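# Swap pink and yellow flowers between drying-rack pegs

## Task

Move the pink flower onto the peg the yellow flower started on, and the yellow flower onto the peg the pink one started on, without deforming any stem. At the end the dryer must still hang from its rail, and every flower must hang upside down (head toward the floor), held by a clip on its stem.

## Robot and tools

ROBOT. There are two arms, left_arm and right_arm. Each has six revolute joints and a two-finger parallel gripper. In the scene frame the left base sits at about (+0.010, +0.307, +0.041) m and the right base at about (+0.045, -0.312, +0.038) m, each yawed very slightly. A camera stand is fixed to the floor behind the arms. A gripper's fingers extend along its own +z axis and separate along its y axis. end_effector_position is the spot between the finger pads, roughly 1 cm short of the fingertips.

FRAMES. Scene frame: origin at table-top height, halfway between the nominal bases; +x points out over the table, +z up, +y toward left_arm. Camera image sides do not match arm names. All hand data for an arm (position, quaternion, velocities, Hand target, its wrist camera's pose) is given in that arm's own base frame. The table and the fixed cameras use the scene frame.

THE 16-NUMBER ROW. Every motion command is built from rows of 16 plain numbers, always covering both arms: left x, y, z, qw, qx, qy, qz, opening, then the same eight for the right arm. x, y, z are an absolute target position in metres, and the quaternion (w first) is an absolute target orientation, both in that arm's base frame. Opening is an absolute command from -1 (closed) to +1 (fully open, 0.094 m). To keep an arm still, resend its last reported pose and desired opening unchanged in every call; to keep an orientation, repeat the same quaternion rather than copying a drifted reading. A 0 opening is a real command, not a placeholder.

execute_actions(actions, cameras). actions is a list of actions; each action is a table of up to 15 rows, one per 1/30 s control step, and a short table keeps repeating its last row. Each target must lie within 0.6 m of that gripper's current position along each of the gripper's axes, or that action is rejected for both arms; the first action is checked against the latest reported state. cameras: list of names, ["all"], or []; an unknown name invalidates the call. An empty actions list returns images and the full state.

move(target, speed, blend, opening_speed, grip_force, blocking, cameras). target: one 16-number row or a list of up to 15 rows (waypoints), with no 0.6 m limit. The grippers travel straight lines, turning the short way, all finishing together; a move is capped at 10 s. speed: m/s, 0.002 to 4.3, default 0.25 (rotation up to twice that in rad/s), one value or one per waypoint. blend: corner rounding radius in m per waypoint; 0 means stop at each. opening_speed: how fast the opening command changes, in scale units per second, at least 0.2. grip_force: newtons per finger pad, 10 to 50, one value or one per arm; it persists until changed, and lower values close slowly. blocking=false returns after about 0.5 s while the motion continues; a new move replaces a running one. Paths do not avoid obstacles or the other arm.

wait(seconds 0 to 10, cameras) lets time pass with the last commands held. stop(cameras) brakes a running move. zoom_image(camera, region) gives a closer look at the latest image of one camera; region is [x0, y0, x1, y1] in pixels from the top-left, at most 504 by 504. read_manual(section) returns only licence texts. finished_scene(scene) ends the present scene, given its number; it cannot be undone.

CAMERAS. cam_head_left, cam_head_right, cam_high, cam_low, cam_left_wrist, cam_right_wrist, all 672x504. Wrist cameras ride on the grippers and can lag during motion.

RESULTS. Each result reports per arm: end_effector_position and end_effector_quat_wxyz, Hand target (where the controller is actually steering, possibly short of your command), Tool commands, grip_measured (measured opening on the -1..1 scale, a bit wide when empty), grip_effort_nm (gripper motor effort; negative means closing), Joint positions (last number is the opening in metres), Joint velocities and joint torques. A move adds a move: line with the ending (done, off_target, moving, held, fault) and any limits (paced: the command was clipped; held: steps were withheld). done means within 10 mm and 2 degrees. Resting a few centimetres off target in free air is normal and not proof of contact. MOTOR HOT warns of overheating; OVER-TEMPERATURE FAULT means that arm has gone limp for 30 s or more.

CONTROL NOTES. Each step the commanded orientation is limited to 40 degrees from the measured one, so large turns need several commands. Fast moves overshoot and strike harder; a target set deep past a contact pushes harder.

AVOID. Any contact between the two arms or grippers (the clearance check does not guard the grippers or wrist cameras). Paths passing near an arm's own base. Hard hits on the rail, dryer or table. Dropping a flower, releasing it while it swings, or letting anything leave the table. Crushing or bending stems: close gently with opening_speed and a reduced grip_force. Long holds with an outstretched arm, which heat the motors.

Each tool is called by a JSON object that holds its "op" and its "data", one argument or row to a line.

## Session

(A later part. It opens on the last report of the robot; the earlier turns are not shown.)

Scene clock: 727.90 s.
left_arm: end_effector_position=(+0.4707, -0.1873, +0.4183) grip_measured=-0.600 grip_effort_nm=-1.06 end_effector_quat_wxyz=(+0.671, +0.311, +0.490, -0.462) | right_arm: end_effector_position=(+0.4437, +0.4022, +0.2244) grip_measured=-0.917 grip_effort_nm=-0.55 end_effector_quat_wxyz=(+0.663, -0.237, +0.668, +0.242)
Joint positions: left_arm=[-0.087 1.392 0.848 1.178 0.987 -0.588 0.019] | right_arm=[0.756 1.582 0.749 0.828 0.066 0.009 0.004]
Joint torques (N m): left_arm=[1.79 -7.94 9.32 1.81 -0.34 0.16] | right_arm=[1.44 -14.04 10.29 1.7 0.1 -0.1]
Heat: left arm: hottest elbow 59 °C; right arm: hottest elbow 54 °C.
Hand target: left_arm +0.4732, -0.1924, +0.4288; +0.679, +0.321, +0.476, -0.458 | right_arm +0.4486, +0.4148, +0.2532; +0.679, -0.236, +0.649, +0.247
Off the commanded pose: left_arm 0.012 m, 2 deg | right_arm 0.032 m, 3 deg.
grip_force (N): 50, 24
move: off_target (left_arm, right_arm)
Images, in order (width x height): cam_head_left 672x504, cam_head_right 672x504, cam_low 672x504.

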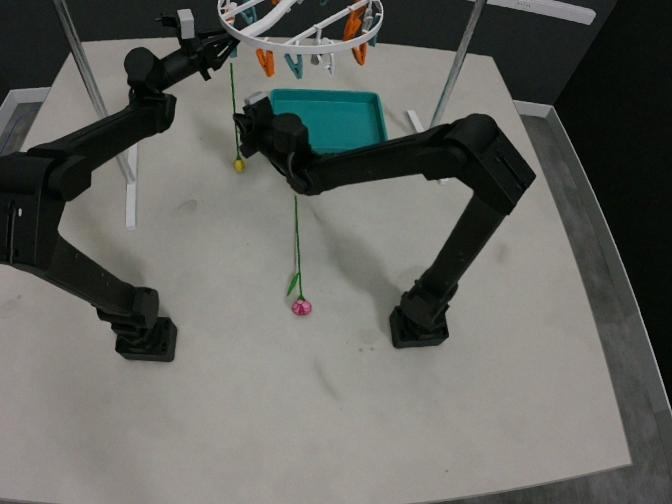

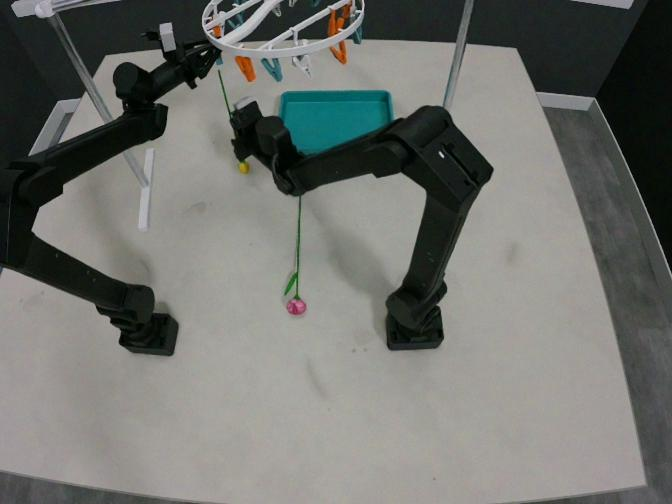

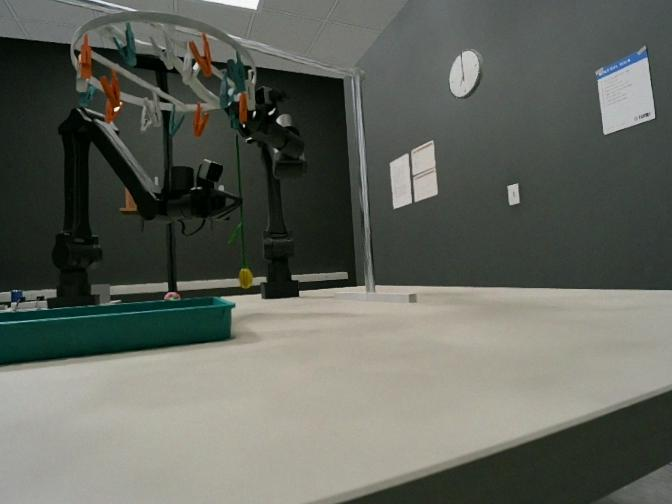

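{"op": "move", "data": {
  "target": [
    [0.4735, -0.1925, 0.4290, 0.6791, 0.3208, 0.4755, -0.4581, -0.70, 0.4505, 0.4115, 0.2660, 0.6794, -0.2362, 0.6492, 0.2472, -1.0]
  ],
  "speed": 0.06,
  "cameras": ["cam_head_left", "cam_head_right", "cam_low"]
}}

{"op": "zoom_image", "data": {
  "camera": "cam_head_left",
  "region": [200, 30, 270, 100]
}}

{"op": "zoom_image", "data": {
  "camera": "cam_head_right",
  "region": [180, 30, 250, 100]
}}

{"op": "zoom_image", "data": {
  "camera": "cam_low",
  "region": [200, 90, 270, 160]
}}

Scene clock: 744.80 s.
left_arm: end_effector_position=(+0.4707, -0.1873, +0.4183) grip_measured=-0.600 grip_effort_nm=-1.06 end_effector_quat_wxyz=(+0.671, +0.311, +0.490, -0.462) | right_arm: end_effector_position=(+0.4408, +0.4003, +0.2347) grip_measured=-0.917 grip_effort_nm=-0.55 end_effector_quat_wxyz=(+0.661, -0.239, +0.669, +0.242)
Joint positions: left_arm=[-0.087 1.392 0.848 1.178 0.987 -0.588 0.019] | right_arm=[0.756 1.547 0.749 0.789 0.063 0.009 0.004]
Joint torques (N m): left_arm=[1.79 -7.88 9.32 1.83 -0.35 0.16] | right_arm=[0.67 -13.68 10.78 1.8 -0.1 -0.09]
Heat: left arm: hottest elbow 60 °C; right arm: hottest elbow 52 °C.
Hand target: left_arm +0.4732, -0.1924, +0.4288; +0.679, +0.321, +0.476, -0.458 | right_arm +0.4489, +0.4102, +0.2662; +0.680, -0.236, +0.649, +0.247
Off the commanded pose: left_arm 0.012 m, 2 deg | right_arm 0.035 m, 3 deg.
grip_force (N): 50, 24
move: off_target (left_arm, right_arm)
Images, in order (width x height): cam_head_left 672x504, cam_head_right 672x504, cam_low 672x504.

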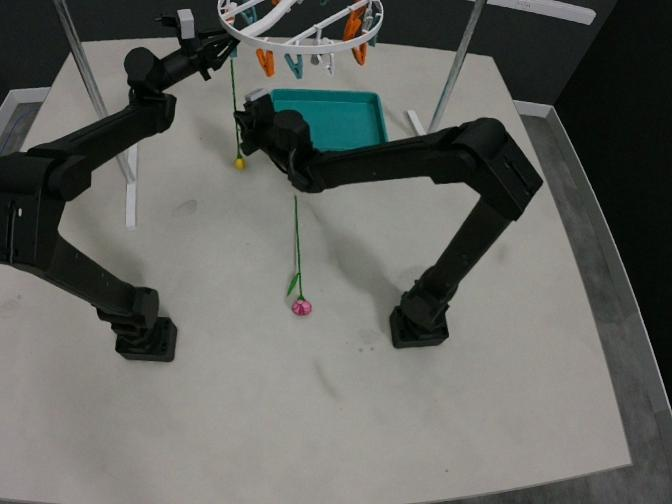

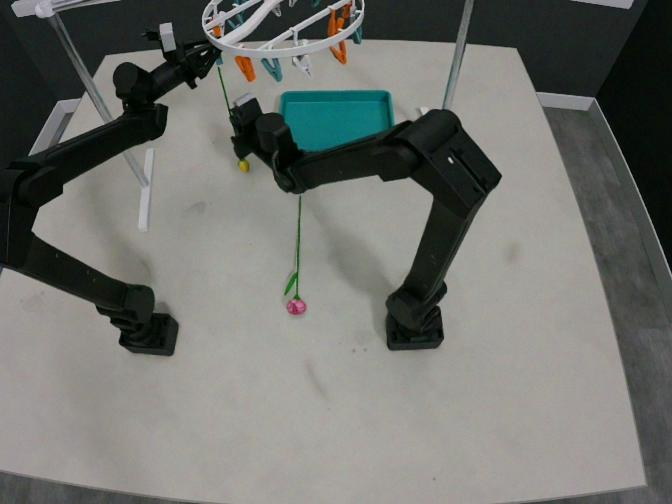

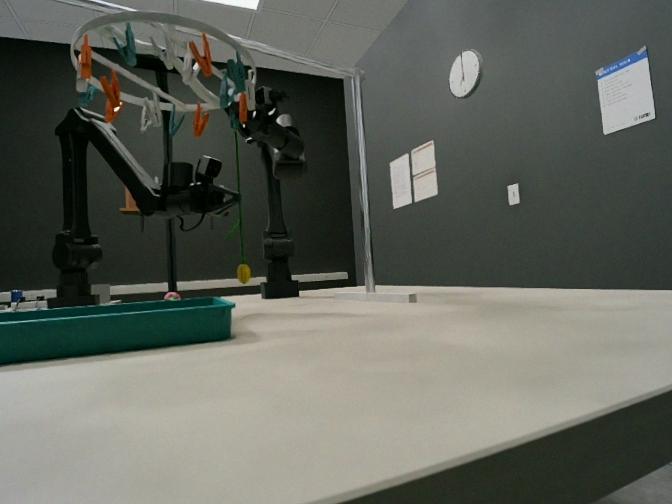

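Scaled by 7.200 from the camera's 672x504 image, which has a finer 960x720 frame.

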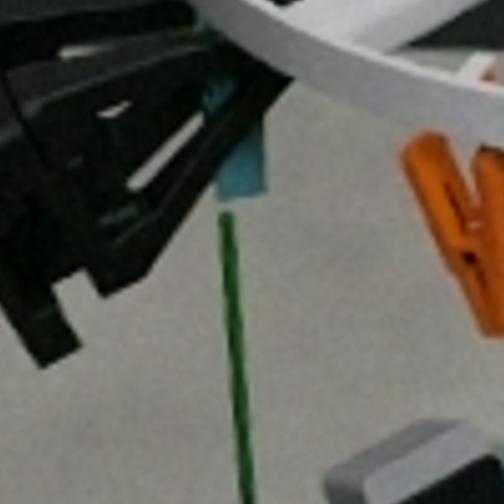

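Scaled by 7.200 from the camera's 672x504 image, which has a finer 960x720 frame.

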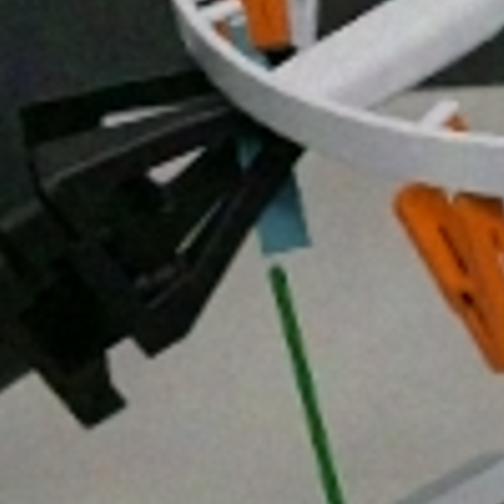

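Scaled by 7.200 from the camera's 672x504 image, which has a finer 960x720 frame.

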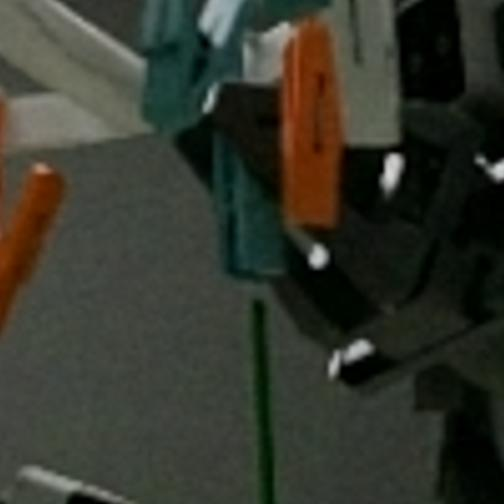

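{"op": "zoom_image", "data": {
  "camera": "cam_low",
  "region": [220, 100, 255, 140]
}}

{"op": "zoom_image", "data": {
  "camera": "cam_head_left",
  "region": [215, 35, 250, 75]
}}

{"op": "zoom_image", "data": {
  "camera": "cam_head_right",
  "region": [200, 40, 235, 80]
}}

Scaled by 12.600 from the camera's 672x504 image, which has a finer 960x720 frame.

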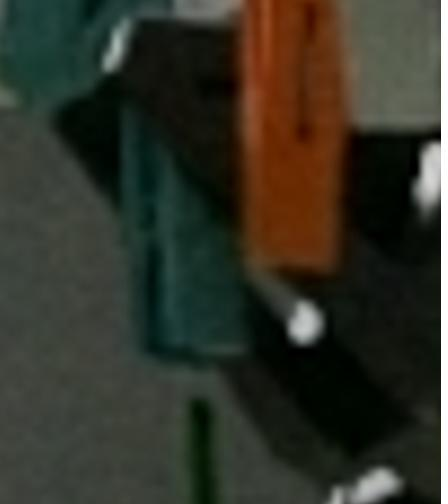

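Scaled by 12.600 from the camera's 672x504 image, which has a finer 960x720 frame.

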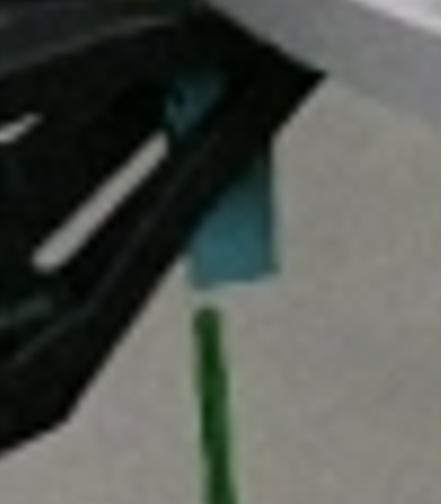

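Scaled by 12.600 from the camera's 672x504 image, which has a finer 960x720 frame.

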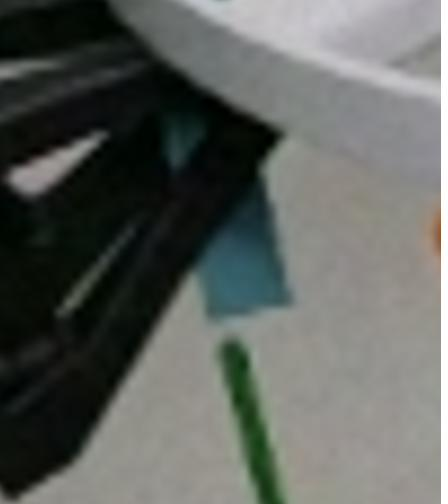

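{"op": "move", "data": {
  "target": [
    [0.4735, -0.1925, 0.4290, 0.6791, 0.3208, 0.4755, -0.4581, -0.70, 0.4540, 0.4112, 0.2770, 0.6794, -0.2362, 0.6492, 0.2472, -1.0]
  ],
  "speed": 0.05,
  "cameras": ["cam_head_left", "cam_head_right", "cam_low"]
}}

{"op": "zoom_image", "data": {
  "camera": "cam_low",
  "region": [215, 95, 265, 145]
}}

{"op": "zoom_image", "data": {
  "camera": "cam_head_left",
  "region": [210, 30, 260, 80]
}}

{"op": "zoom_image", "data": {
  "camera": "cam_head_right",
  "region": [195, 35, 245, 85]
}}

Scene clock: 782.10 s.
left_arm: end_effector_position=(+0.4708, -0.1872, +0.4183) grip_measured=-0.600 grip_effort_nm=-1.06 end_effector_quat_wxyz=(+0.671, +0.311, +0.490, -0.462) | right_arm: end_effector_position=(+0.4421, +0.4029, +0.2410) grip_measured=-0.917 grip_effort_nm=-0.55 end_effector_quat_wxyz=(+0.657, -0.242, +0.671, +0.243)
Joint positions: left_arm=[-0.087 1.392 0.848 1.178 0.986 -0.588 0.019] | right_arm=[0.756 1.534 0.765 0.752 0.057 0.009 0.004]
Joint torques (N m): left_arm=[1.79 -7.94 9.31 1.81 -0.32 0.16] | right_arm=[0.38 -14.27 11.02 1.84 -0.09 -0.07]
Heat: left arm: hottest elbow 60 °C; right arm: hottest elbow 52 °C.
Hand target: left_arm +0.4731, -0.1924, +0.4288; +0.679, +0.321, +0.476, -0.458 | right_arm +0.4521, +0.4096, +0.2772; +0.680, -0.236, +0.649, +0.247
Off the commanded pose: left_arm 0.012 m, 2 deg | right_arm 0.039 m, 4 deg.
grip_force (N): 50, 24
move: off_target (left_arm, right_arm)
Images, in order (width x height): cam_head_left 672x504, cam_head_right 672x504, cam_low 672x504.

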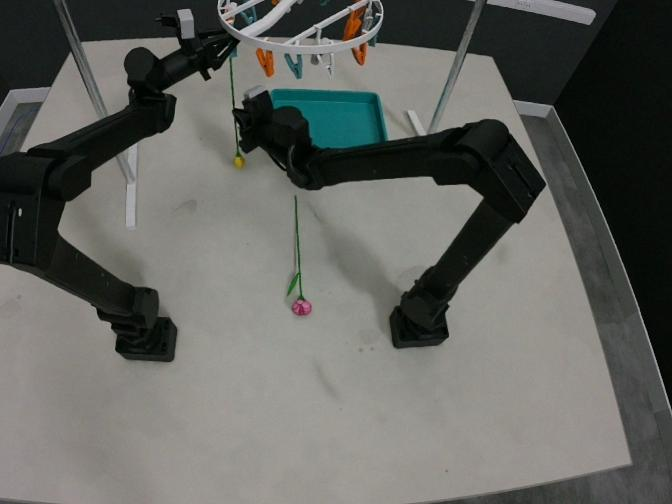

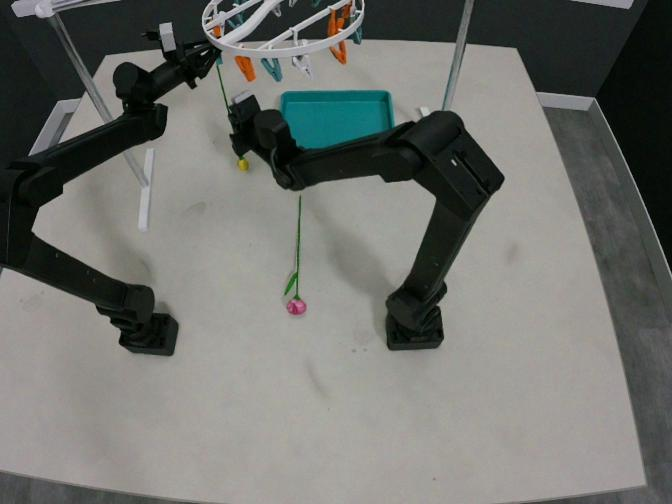

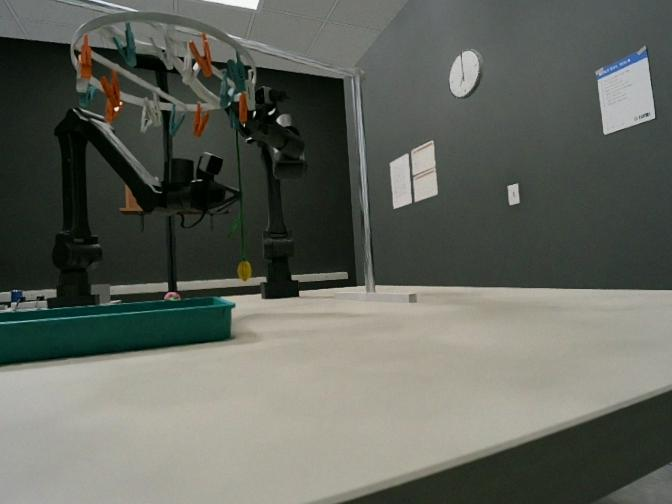

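Scaled by 10.080 from the camera's 672x504 image, which has a finer 960x720 frame.

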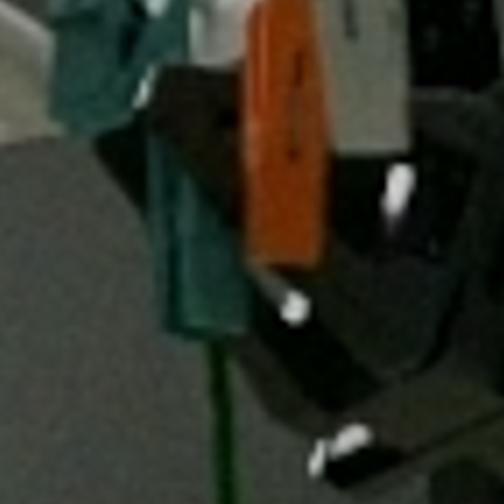

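Scaled by 10.080 from the camera's 672x504 image, which has a finer 960x720 frame.

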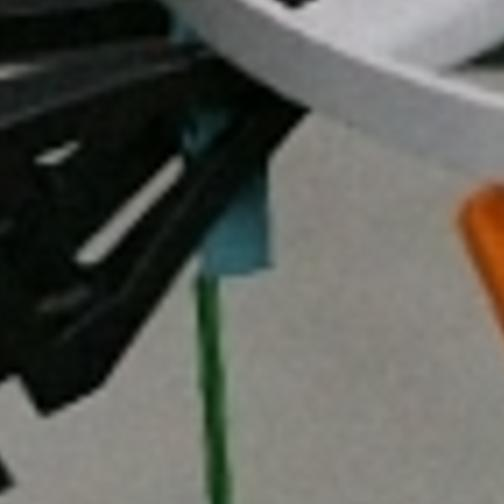

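Scaled by 10.080 from the camera's 672x504 image, which has a finer 960x720 frame.

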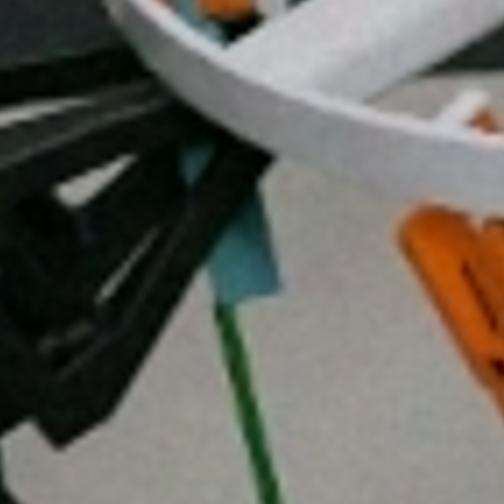

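{"op": "move", "data": {
  "target": [
    [0.4735, -0.1925, 0.4290, 0.6791, 0.3208, 0.4755, -0.4581, -0.70, 0.4570, 0.4070, 0.2880, 0.6794, -0.2362, 0.6492, 0.2472, -1.0]
  ],
  "speed": 0.05,
  "cameras": ["cam_head_left", "cam_head_right", "cam_low", "cam_left_wrist"]
}}

{"op": "zoom_image", "data": {
  "camera": "cam_low",
  "region": [215, 95, 265, 145]
}}

{"op": "zoom_image", "data": {
  "camera": "cam_head_left",
  "region": [210, 30, 260, 80]
}}

{"op": "zoom_image", "data": {
  "camera": "cam_head_right",
  "region": [195, 35, 245, 85]
}}

Scene clock: 789.10 s.
left_arm: end_effector_position=(+0.4709, -0.1871, +0.4184) grip_measured=-0.600 grip_effort_nm=-1.06 end_effector_quat_wxyz=(+0.671, +0.310, +0.490, -0.462) | right_arm: end_effector_position=(+0.4413, +0.4004, +0.2421) grip_measured=-0.917 grip_effort_nm=-0.55 end_effector_quat_wxyz=(+0.650, -0.246, +0.677, +0.242)
Joint positions: left_arm=[-0.087 1.392 0.848 1.178 0.985 -0.588 0.019] | right_arm=[0.751 1.516 0.765 0.714 0.046 0.009 0.004]
Joint torques (N m): left_arm=[1.79 -7.88 9.31 1.81 -0.29 0.16] | right_arm=[-0.03 -14.97 11.69 2 -0.11 -0.09]
Heat: left arm: hottest elbow 60 °C; right arm: hottest elbow 52 °C.
Hand target: left_arm +0.4731, -0.1924, +0.4288; +0.679, +0.321, +0.476, -0.458 | right_arm +0.4544, +0.4047, +0.2881; +0.680, -0.236, +0.649, +0.247
Off the commanded pose: left_arm 0.012 m, 2 deg | right_arm 0.049 m, 5 deg.
grip_force (N): 50, 24
move: off_target (left_arm, right_arm)
camera_calibration:
cam_left_wrist: T_world_to_cam=[[-0.920538, -0.389862, 0.0248304, 0.350031], [-0.0619265, 0.0828715, -0.994634, 0.49864], [0.385712, -0.917137, -0.100429, -0.218863], [0, 0, 0, 1]] pos_world=[0.437514, -0.105587, 0.465292]
Images, in order (width x height): cam_head_left 672x504, cam_head_right 672x504, cam_low 672x504, cam_left_wrist 672x504.

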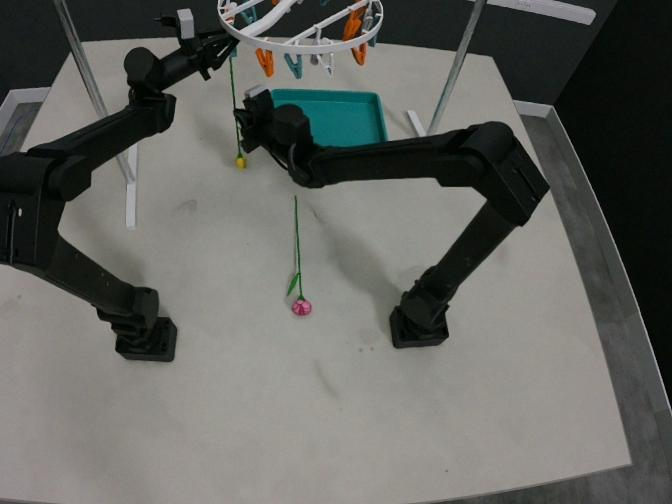

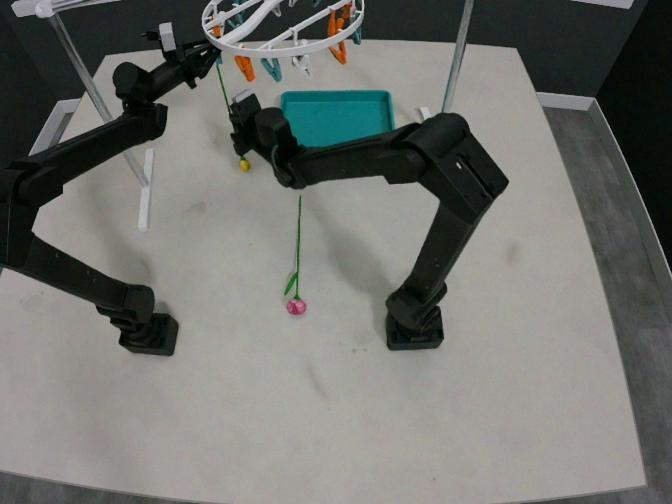

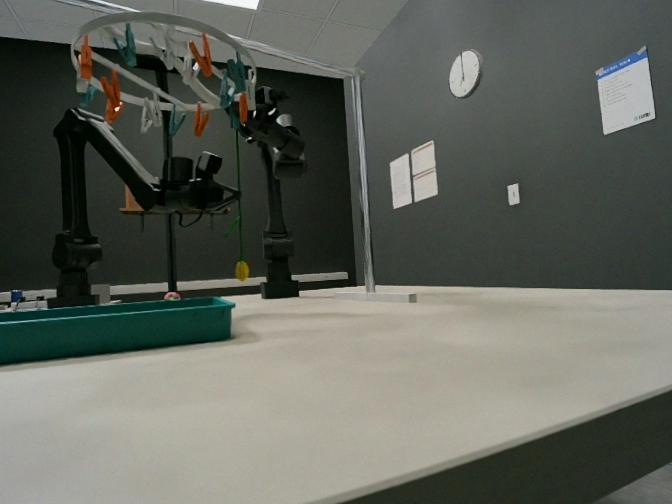

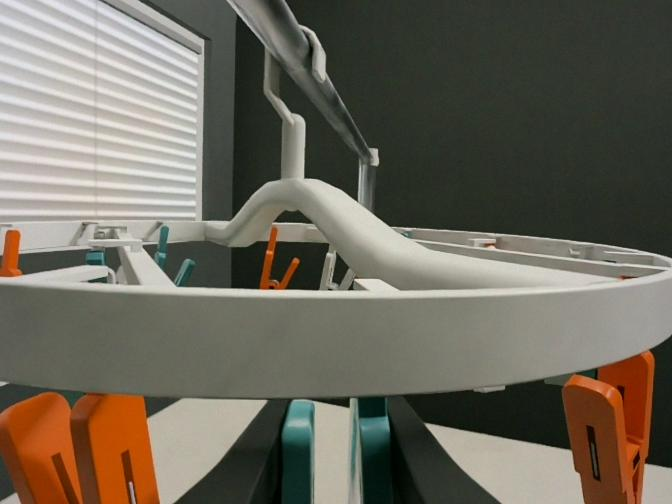

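Scaled by 10.080 from the camera's 672x504 image, which has a finer 960x720 frame.

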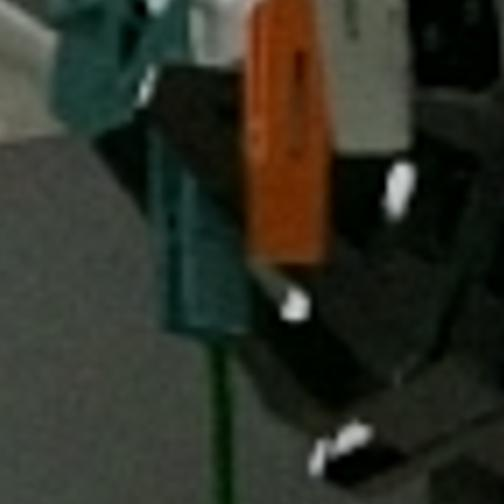

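Scaled by 10.080 from the camera's 672x504 image, which has a finer 960x720 frame.

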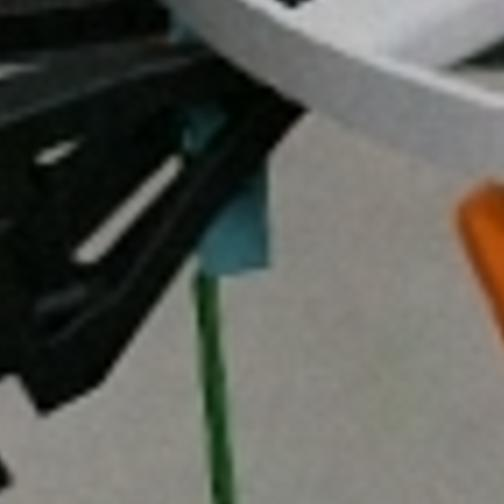

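Scaled by 10.080 from the camera's 672x504 image, which has a finer 960x720 frame.

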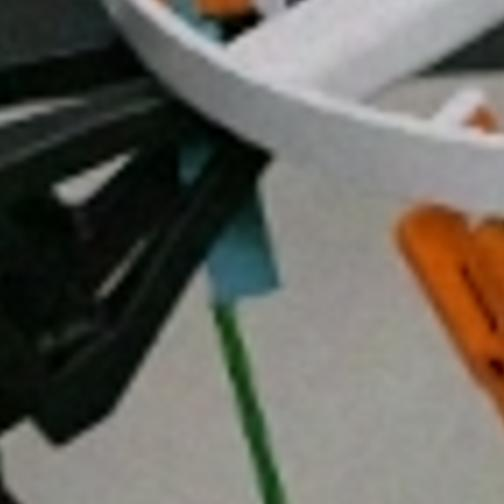

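{"op": "move", "data": {
  "target": [
    [0.4735, -0.1925, 0.4290, 0.6791, 0.3208, 0.4755, -0.4581, -0.70, 0.4600, 0.4080, 0.2880, 0.6983, -0.2288, 0.6288, 0.2542, -1.0]
  ],
  "speed": 0.04,
  "cameras": ["cam_head_left", "cam_head_right", "cam_low"]
}}

{"op": "zoom_image", "data": {
  "camera": "cam_low",
  "region": [215, 95, 265, 145]
}}

{"op": "zoom_image", "data": {
  "camera": "cam_head_left",
  "region": [210, 30, 260, 80]
}}

{"op": "zoom_image", "data": {
  "camera": "cam_head_right",
  "region": [195, 35, 245, 85]
}}

Scene clock: 805.67 s.
left_arm: end_effector_position=(+0.4706, -0.1868, +0.4196) grip_measured=-0.600 grip_effort_nm=-1.06 end_effector_quat_wxyz=(+0.674, +0.310, +0.487, -0.461) | right_arm: end_effector_position=(+0.4441, +0.4016, +0.2444) grip_measured=-0.917 grip_effort_nm=-0.55 end_effector_quat_wxyz=(+0.663, -0.241, +0.664, +0.248)
Joint positions: left_arm=[-0.087 1.392 0.848 1.185 0.982 -0.588 0.019] | right_arm=[0.748 1.539 0.765 0.777 0.043 0.009 0.004]
Joint torques (N m): left_arm=[1.73 -7.82 9.32 1.52 -0.15 0.16] | right_arm=[-0.21 -13.22 11.14 3.63 -0.09 -0.09]
Heat: left arm: hottest elbow 60 °C; right arm: hottest elbow 52 °C.
Hand target: left_arm +0.4732, -0.1925, +0.4288; +0.679, +0.321, +0.476, -0.458 | right_arm +0.4574, +0.4057, +0.2877; +0.698, -0.229, +0.629, +0.254
Off the commanded pose: left_arm 0.011 m, 2 deg | right_arm 0.047 m, 6 deg.
grip_force (N): 50, 24
move: off_target (left_arm, right_arm)
Images, in order (width x height): cam_head_left 672x504, cam_head_right 672x504, cam_low 672x504.

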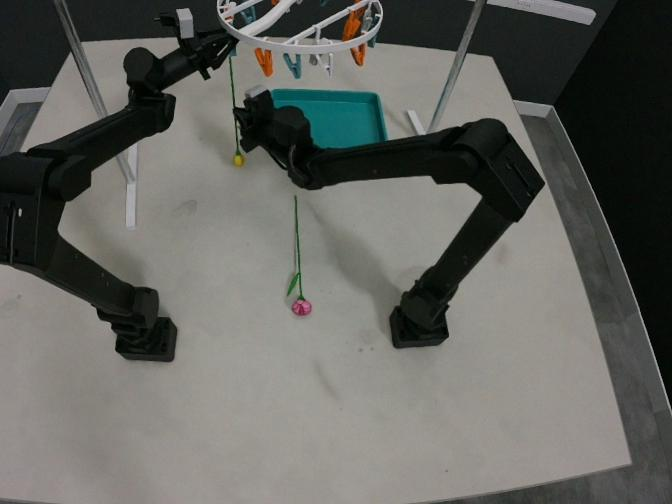

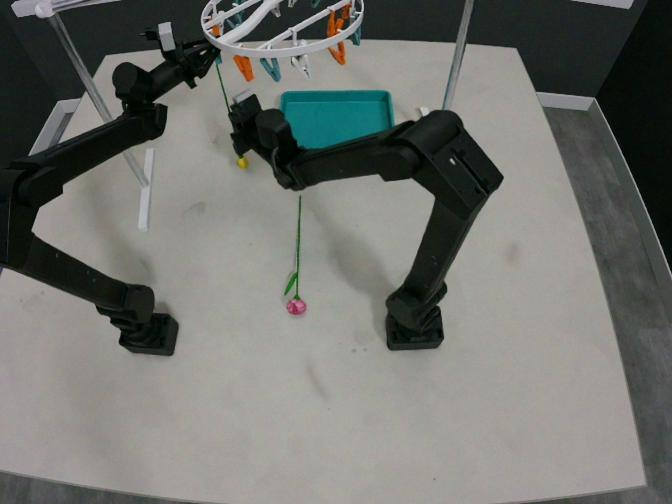

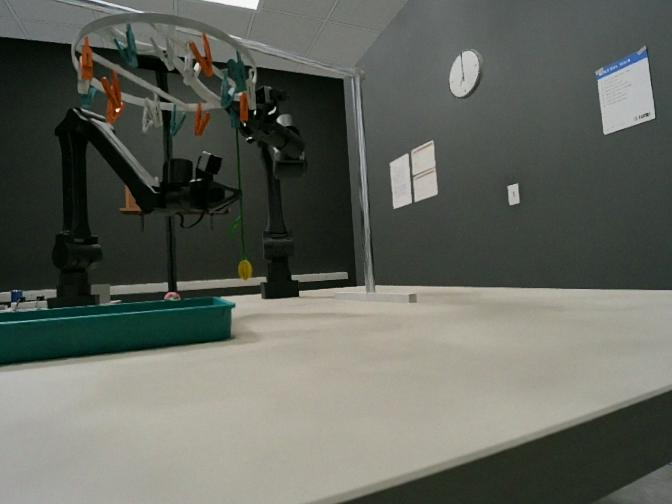

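Scaled by 10.080 from the camera's 672x504 image, which has a finer 960x720 frame.

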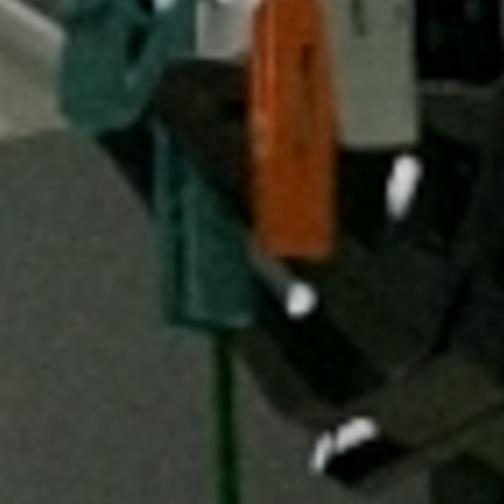

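Scaled by 10.080 from the camera's 672x504 image, which has a finer 960x720 frame.

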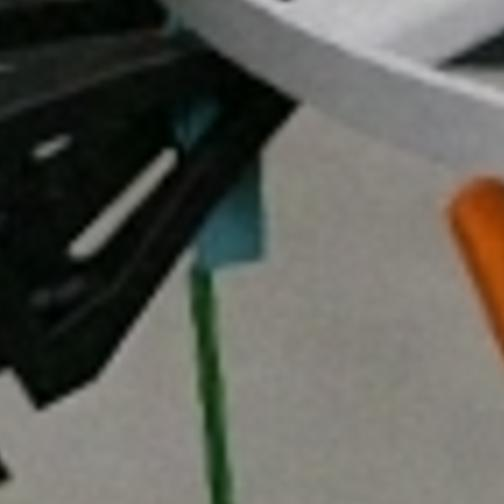

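Scaled by 10.080 from the camera's 672x504 image, which has a finer 960x720 frame.

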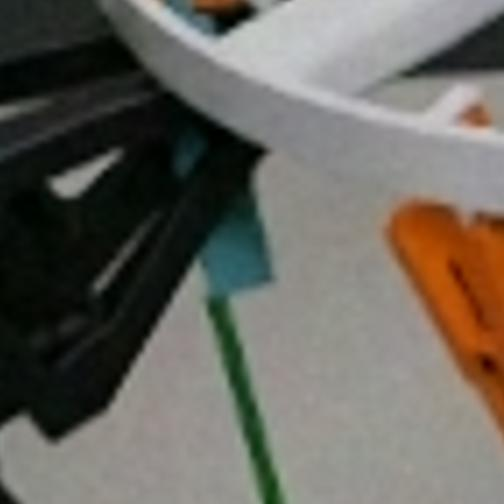

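{"op": "move", "data": {
  "target": [
    [0.4735, -0.1925, 0.4290, 0.6791, 0.3208, 0.4755, -0.4581, -0.70, 0.4500, 0.4020, 0.2360, 0.6850, -0.2341, 0.6434, 0.2493, -1.0]
  ],
  "speed": 0.06,
  "cameras": ["cam_head_left", "cam_head_right", "cam_low"]
}}

{"op": "zoom_image", "data": {
  "camera": "cam_low",
  "region": [215, 95, 265, 145]
}}

{"op": "zoom_image", "data": {
  "camera": "cam_head_left",
  "region": [210, 30, 260, 80]
}}

{"op": "zoom_image", "data": {
  "camera": "cam_head_right",
  "region": [195, 35, 245, 85]
}}

Scene clock: 827.57 s.
left_arm: end_effector_position=(+0.4706, -0.1868, +0.4196) grip_measured=-0.600 grip_effort_nm=-1.06 end_effector_quat_wxyz=(+0.674, +0.310, +0.487, -0.461) | right_arm: end_effector_position=(+0.4478, +0.4050, +0.2419) grip_measured=-0.917 grip_effort_nm=-0.55 end_effector_quat_wxyz=(+0.682, -0.233, +0.644, +0.256)
Joint positions: left_arm=[-0.087 1.392 0.848 1.185 0.982 -0.588 0.019] | right_arm=[0.748 1.591 0.765 0.888 0.043 0.009 0.004]
Joint torques (N m): left_arm=[1.79 -7.82 9.32 1.54 -0.15 0.16] | right_arm=[-0.03 -12.16 6.3 2.84 0.08 -0.09]
Heat: left arm: hottest elbow 60 °C; right arm: hottest elbow 52 °C.
Hand target: left_arm +0.4732, -0.1925, +0.4288; +0.679, +0.321, +0.476, -0.458 | right_arm +0.4499, +0.4019, +0.2361; +0.685, -0.234, +0.643, +0.249
Off the commanded pose: left_arm 0.011 m, 2 deg | right_arm 0.007 m, 1 deg.
grip_force (N): 50, 24
move: off_target (left_arm)
Images, in order (width x height): cam_head_left 672x504, cam_head_right 672x504, cam_low 672x504.

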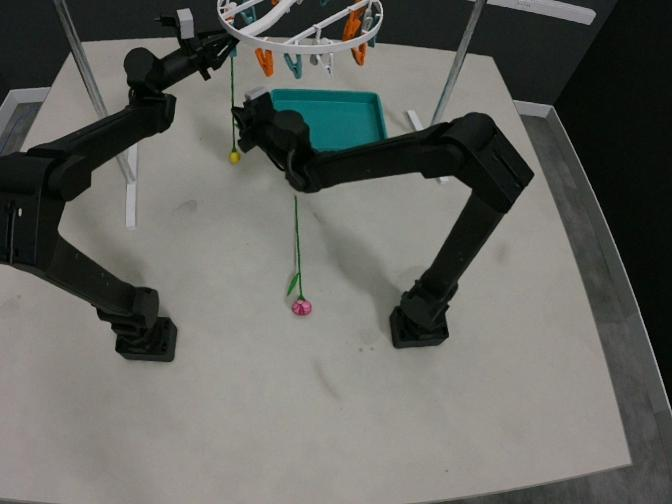

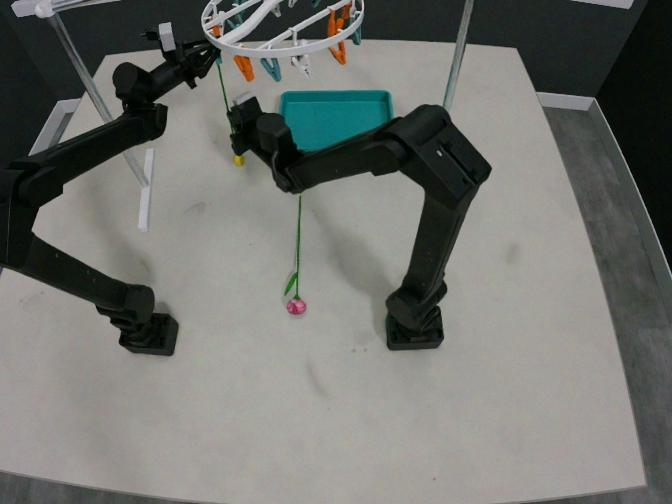

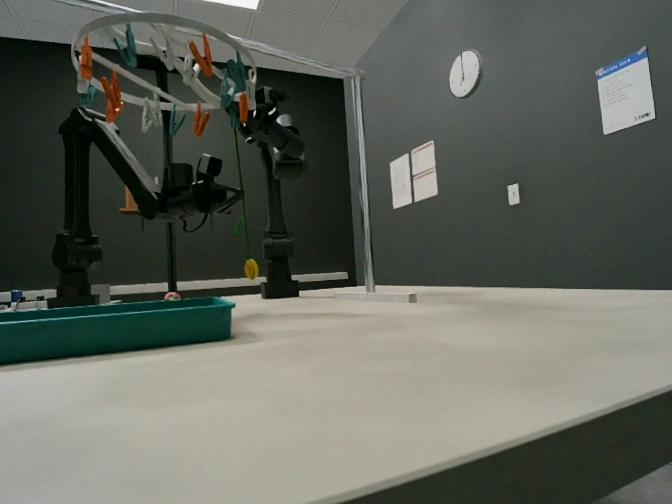

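Scaled by 10.080 from the camera's 672x504 image, which has a finer 960x720 frame.

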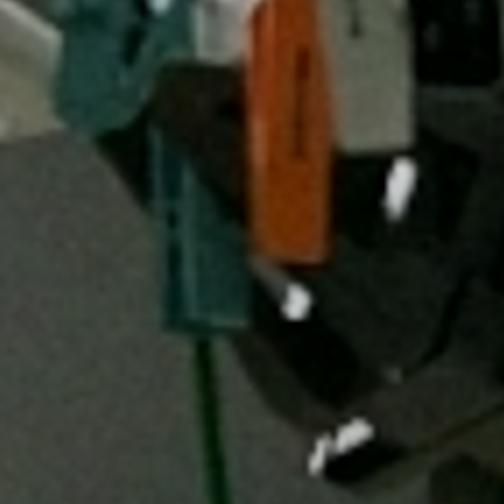

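Scaled by 10.080 from the camera's 672x504 image, which has a finer 960x720 frame.

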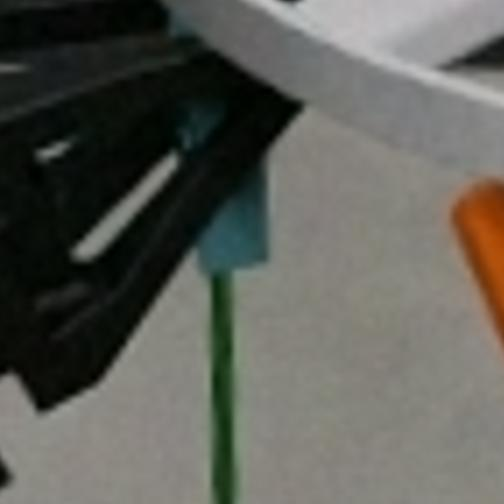

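Scaled by 10.080 from the camera's 672x504 image, which has a finer 960x720 frame.

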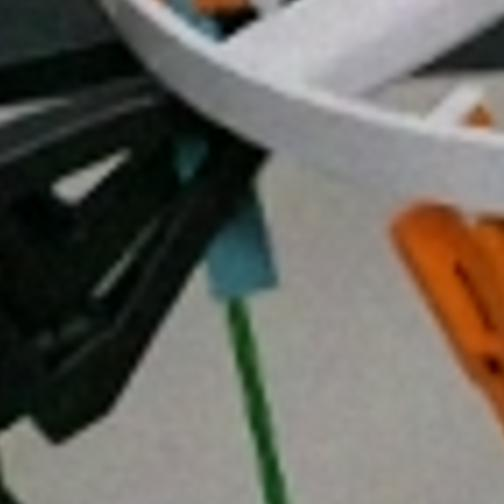

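{"op": "move", "data": {
  "target": [
    [0.4735, -0.1925, 0.4290, 0.6791, 0.3208, 0.4755, -0.4581, -0.70, 0.4507, 0.3995, 0.2280, 0.6616, -0.2429, 0.6674, 0.2408, -1.0]
  ],
  "speed": 0.06,
  "cameras": ["cam_head_left", "cam_head_right", "cam_low"]
}}

{"op": "zoom_image", "data": {
  "camera": "cam_low",
  "region": [215, 95, 265, 145]
}}

{"op": "zoom_image", "data": {
  "camera": "cam_head_left",
  "region": [210, 30, 260, 80]
}}

{"op": "zoom_image", "data": {
  "camera": "cam_head_right",
  "region": [195, 35, 245, 85]
}}

Scene clock: 834.27 s.
left_arm: end_effector_position=(+0.4706, -0.1868, +0.4196) grip_measured=-0.600 grip_effort_nm=-1.06 end_effector_quat_wxyz=(+0.674, +0.310, +0.487, -0.461) | right_arm: end_effector_position=(+0.4481, +0.4052, +0.2240) grip_measured=-0.917 grip_effort_nm=-0.55 end_effector_quat_wxyz=(+0.659, -0.243, +0.668, +0.246)
Joint positions: left_arm=[-0.087 1.392 0.848 1.185 0.982 -0.588 0.019] | right_arm=[0.748 1.591 0.765 0.815 0.042 0.009 0.004]
Joint torques (N m): left_arm=[1.79 -7.82 9.33 1.55 -0.15 0.16] | right_arm=[-0.32 -14.62 6.52 1.72 -0.09 -0.06]
Heat: left arm: hottest elbow 60 °C; right arm: hottest elbow 52 °C.
Hand target: left_arm +0.4732, -0.1925, +0.4288; +0.679, +0.321, +0.476, -0.458 | right_arm +0.4507, +0.3994, +0.2279; +0.662, -0.243, +0.667, +0.241
Off the commanded pose: left_arm 0.011 m, 2 deg | right_arm 0.007 m, 1 deg.
grip_force (N): 50, 24
move: off_target (left_arm)
Images, in order (width x height): cam_head_left 672x504, cam_head_right 672x504, cam_low 672x504.

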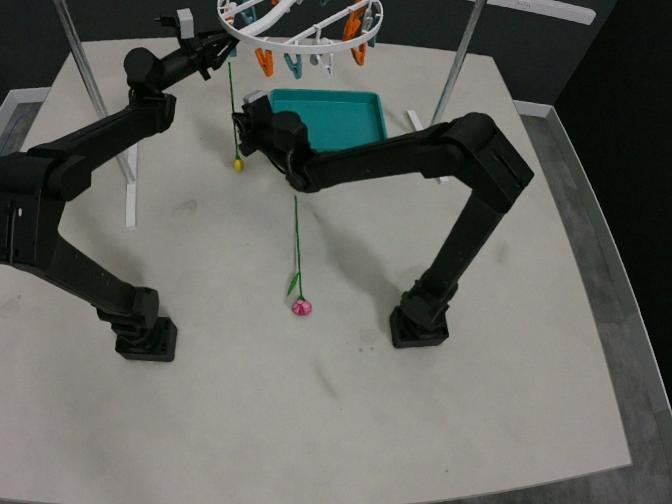

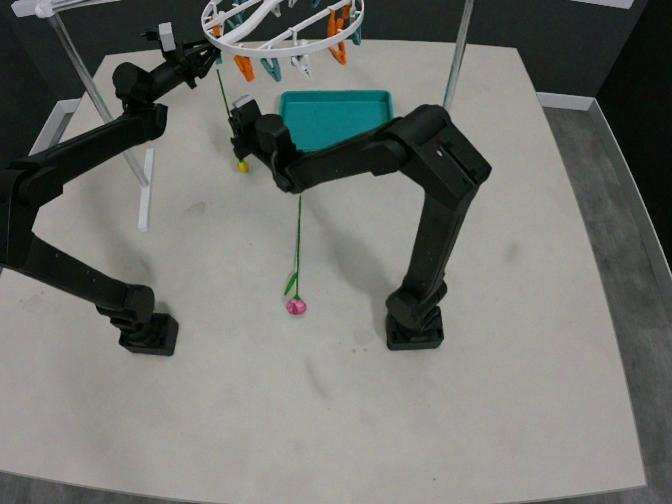

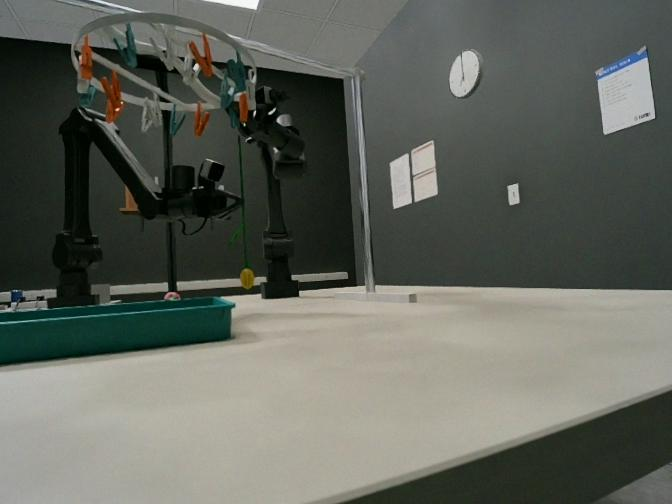

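Scaled by 10.080 from the camera's 672x504 image, which has a finer 960x720 frame.

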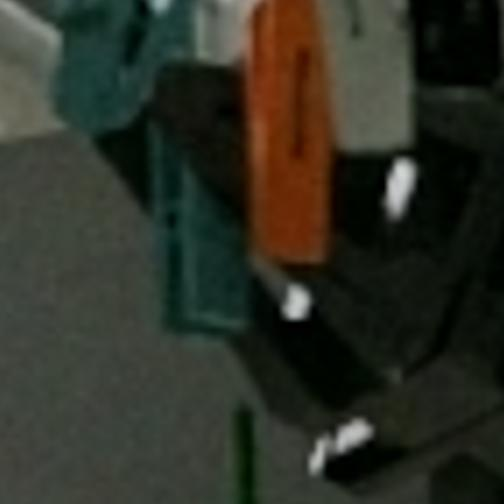

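Scaled by 10.080 from the camera's 672x504 image, which has a finer 960x720 frame.

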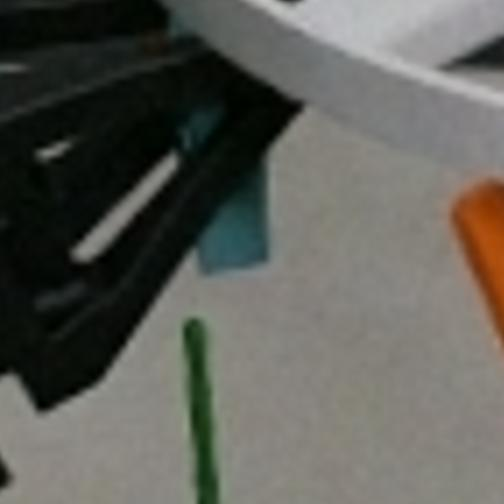

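Scaled by 10.080 from the camera's 672x504 image, which has a finer 960x720 frame.

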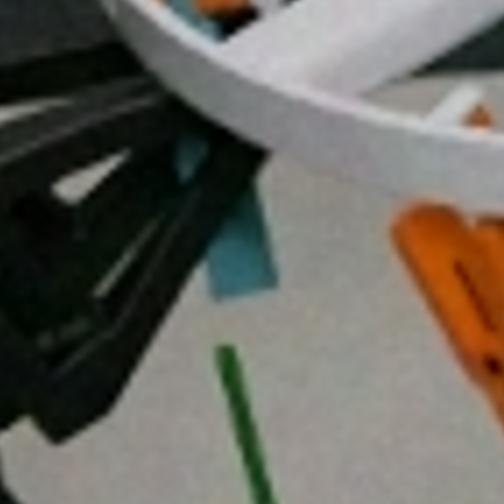

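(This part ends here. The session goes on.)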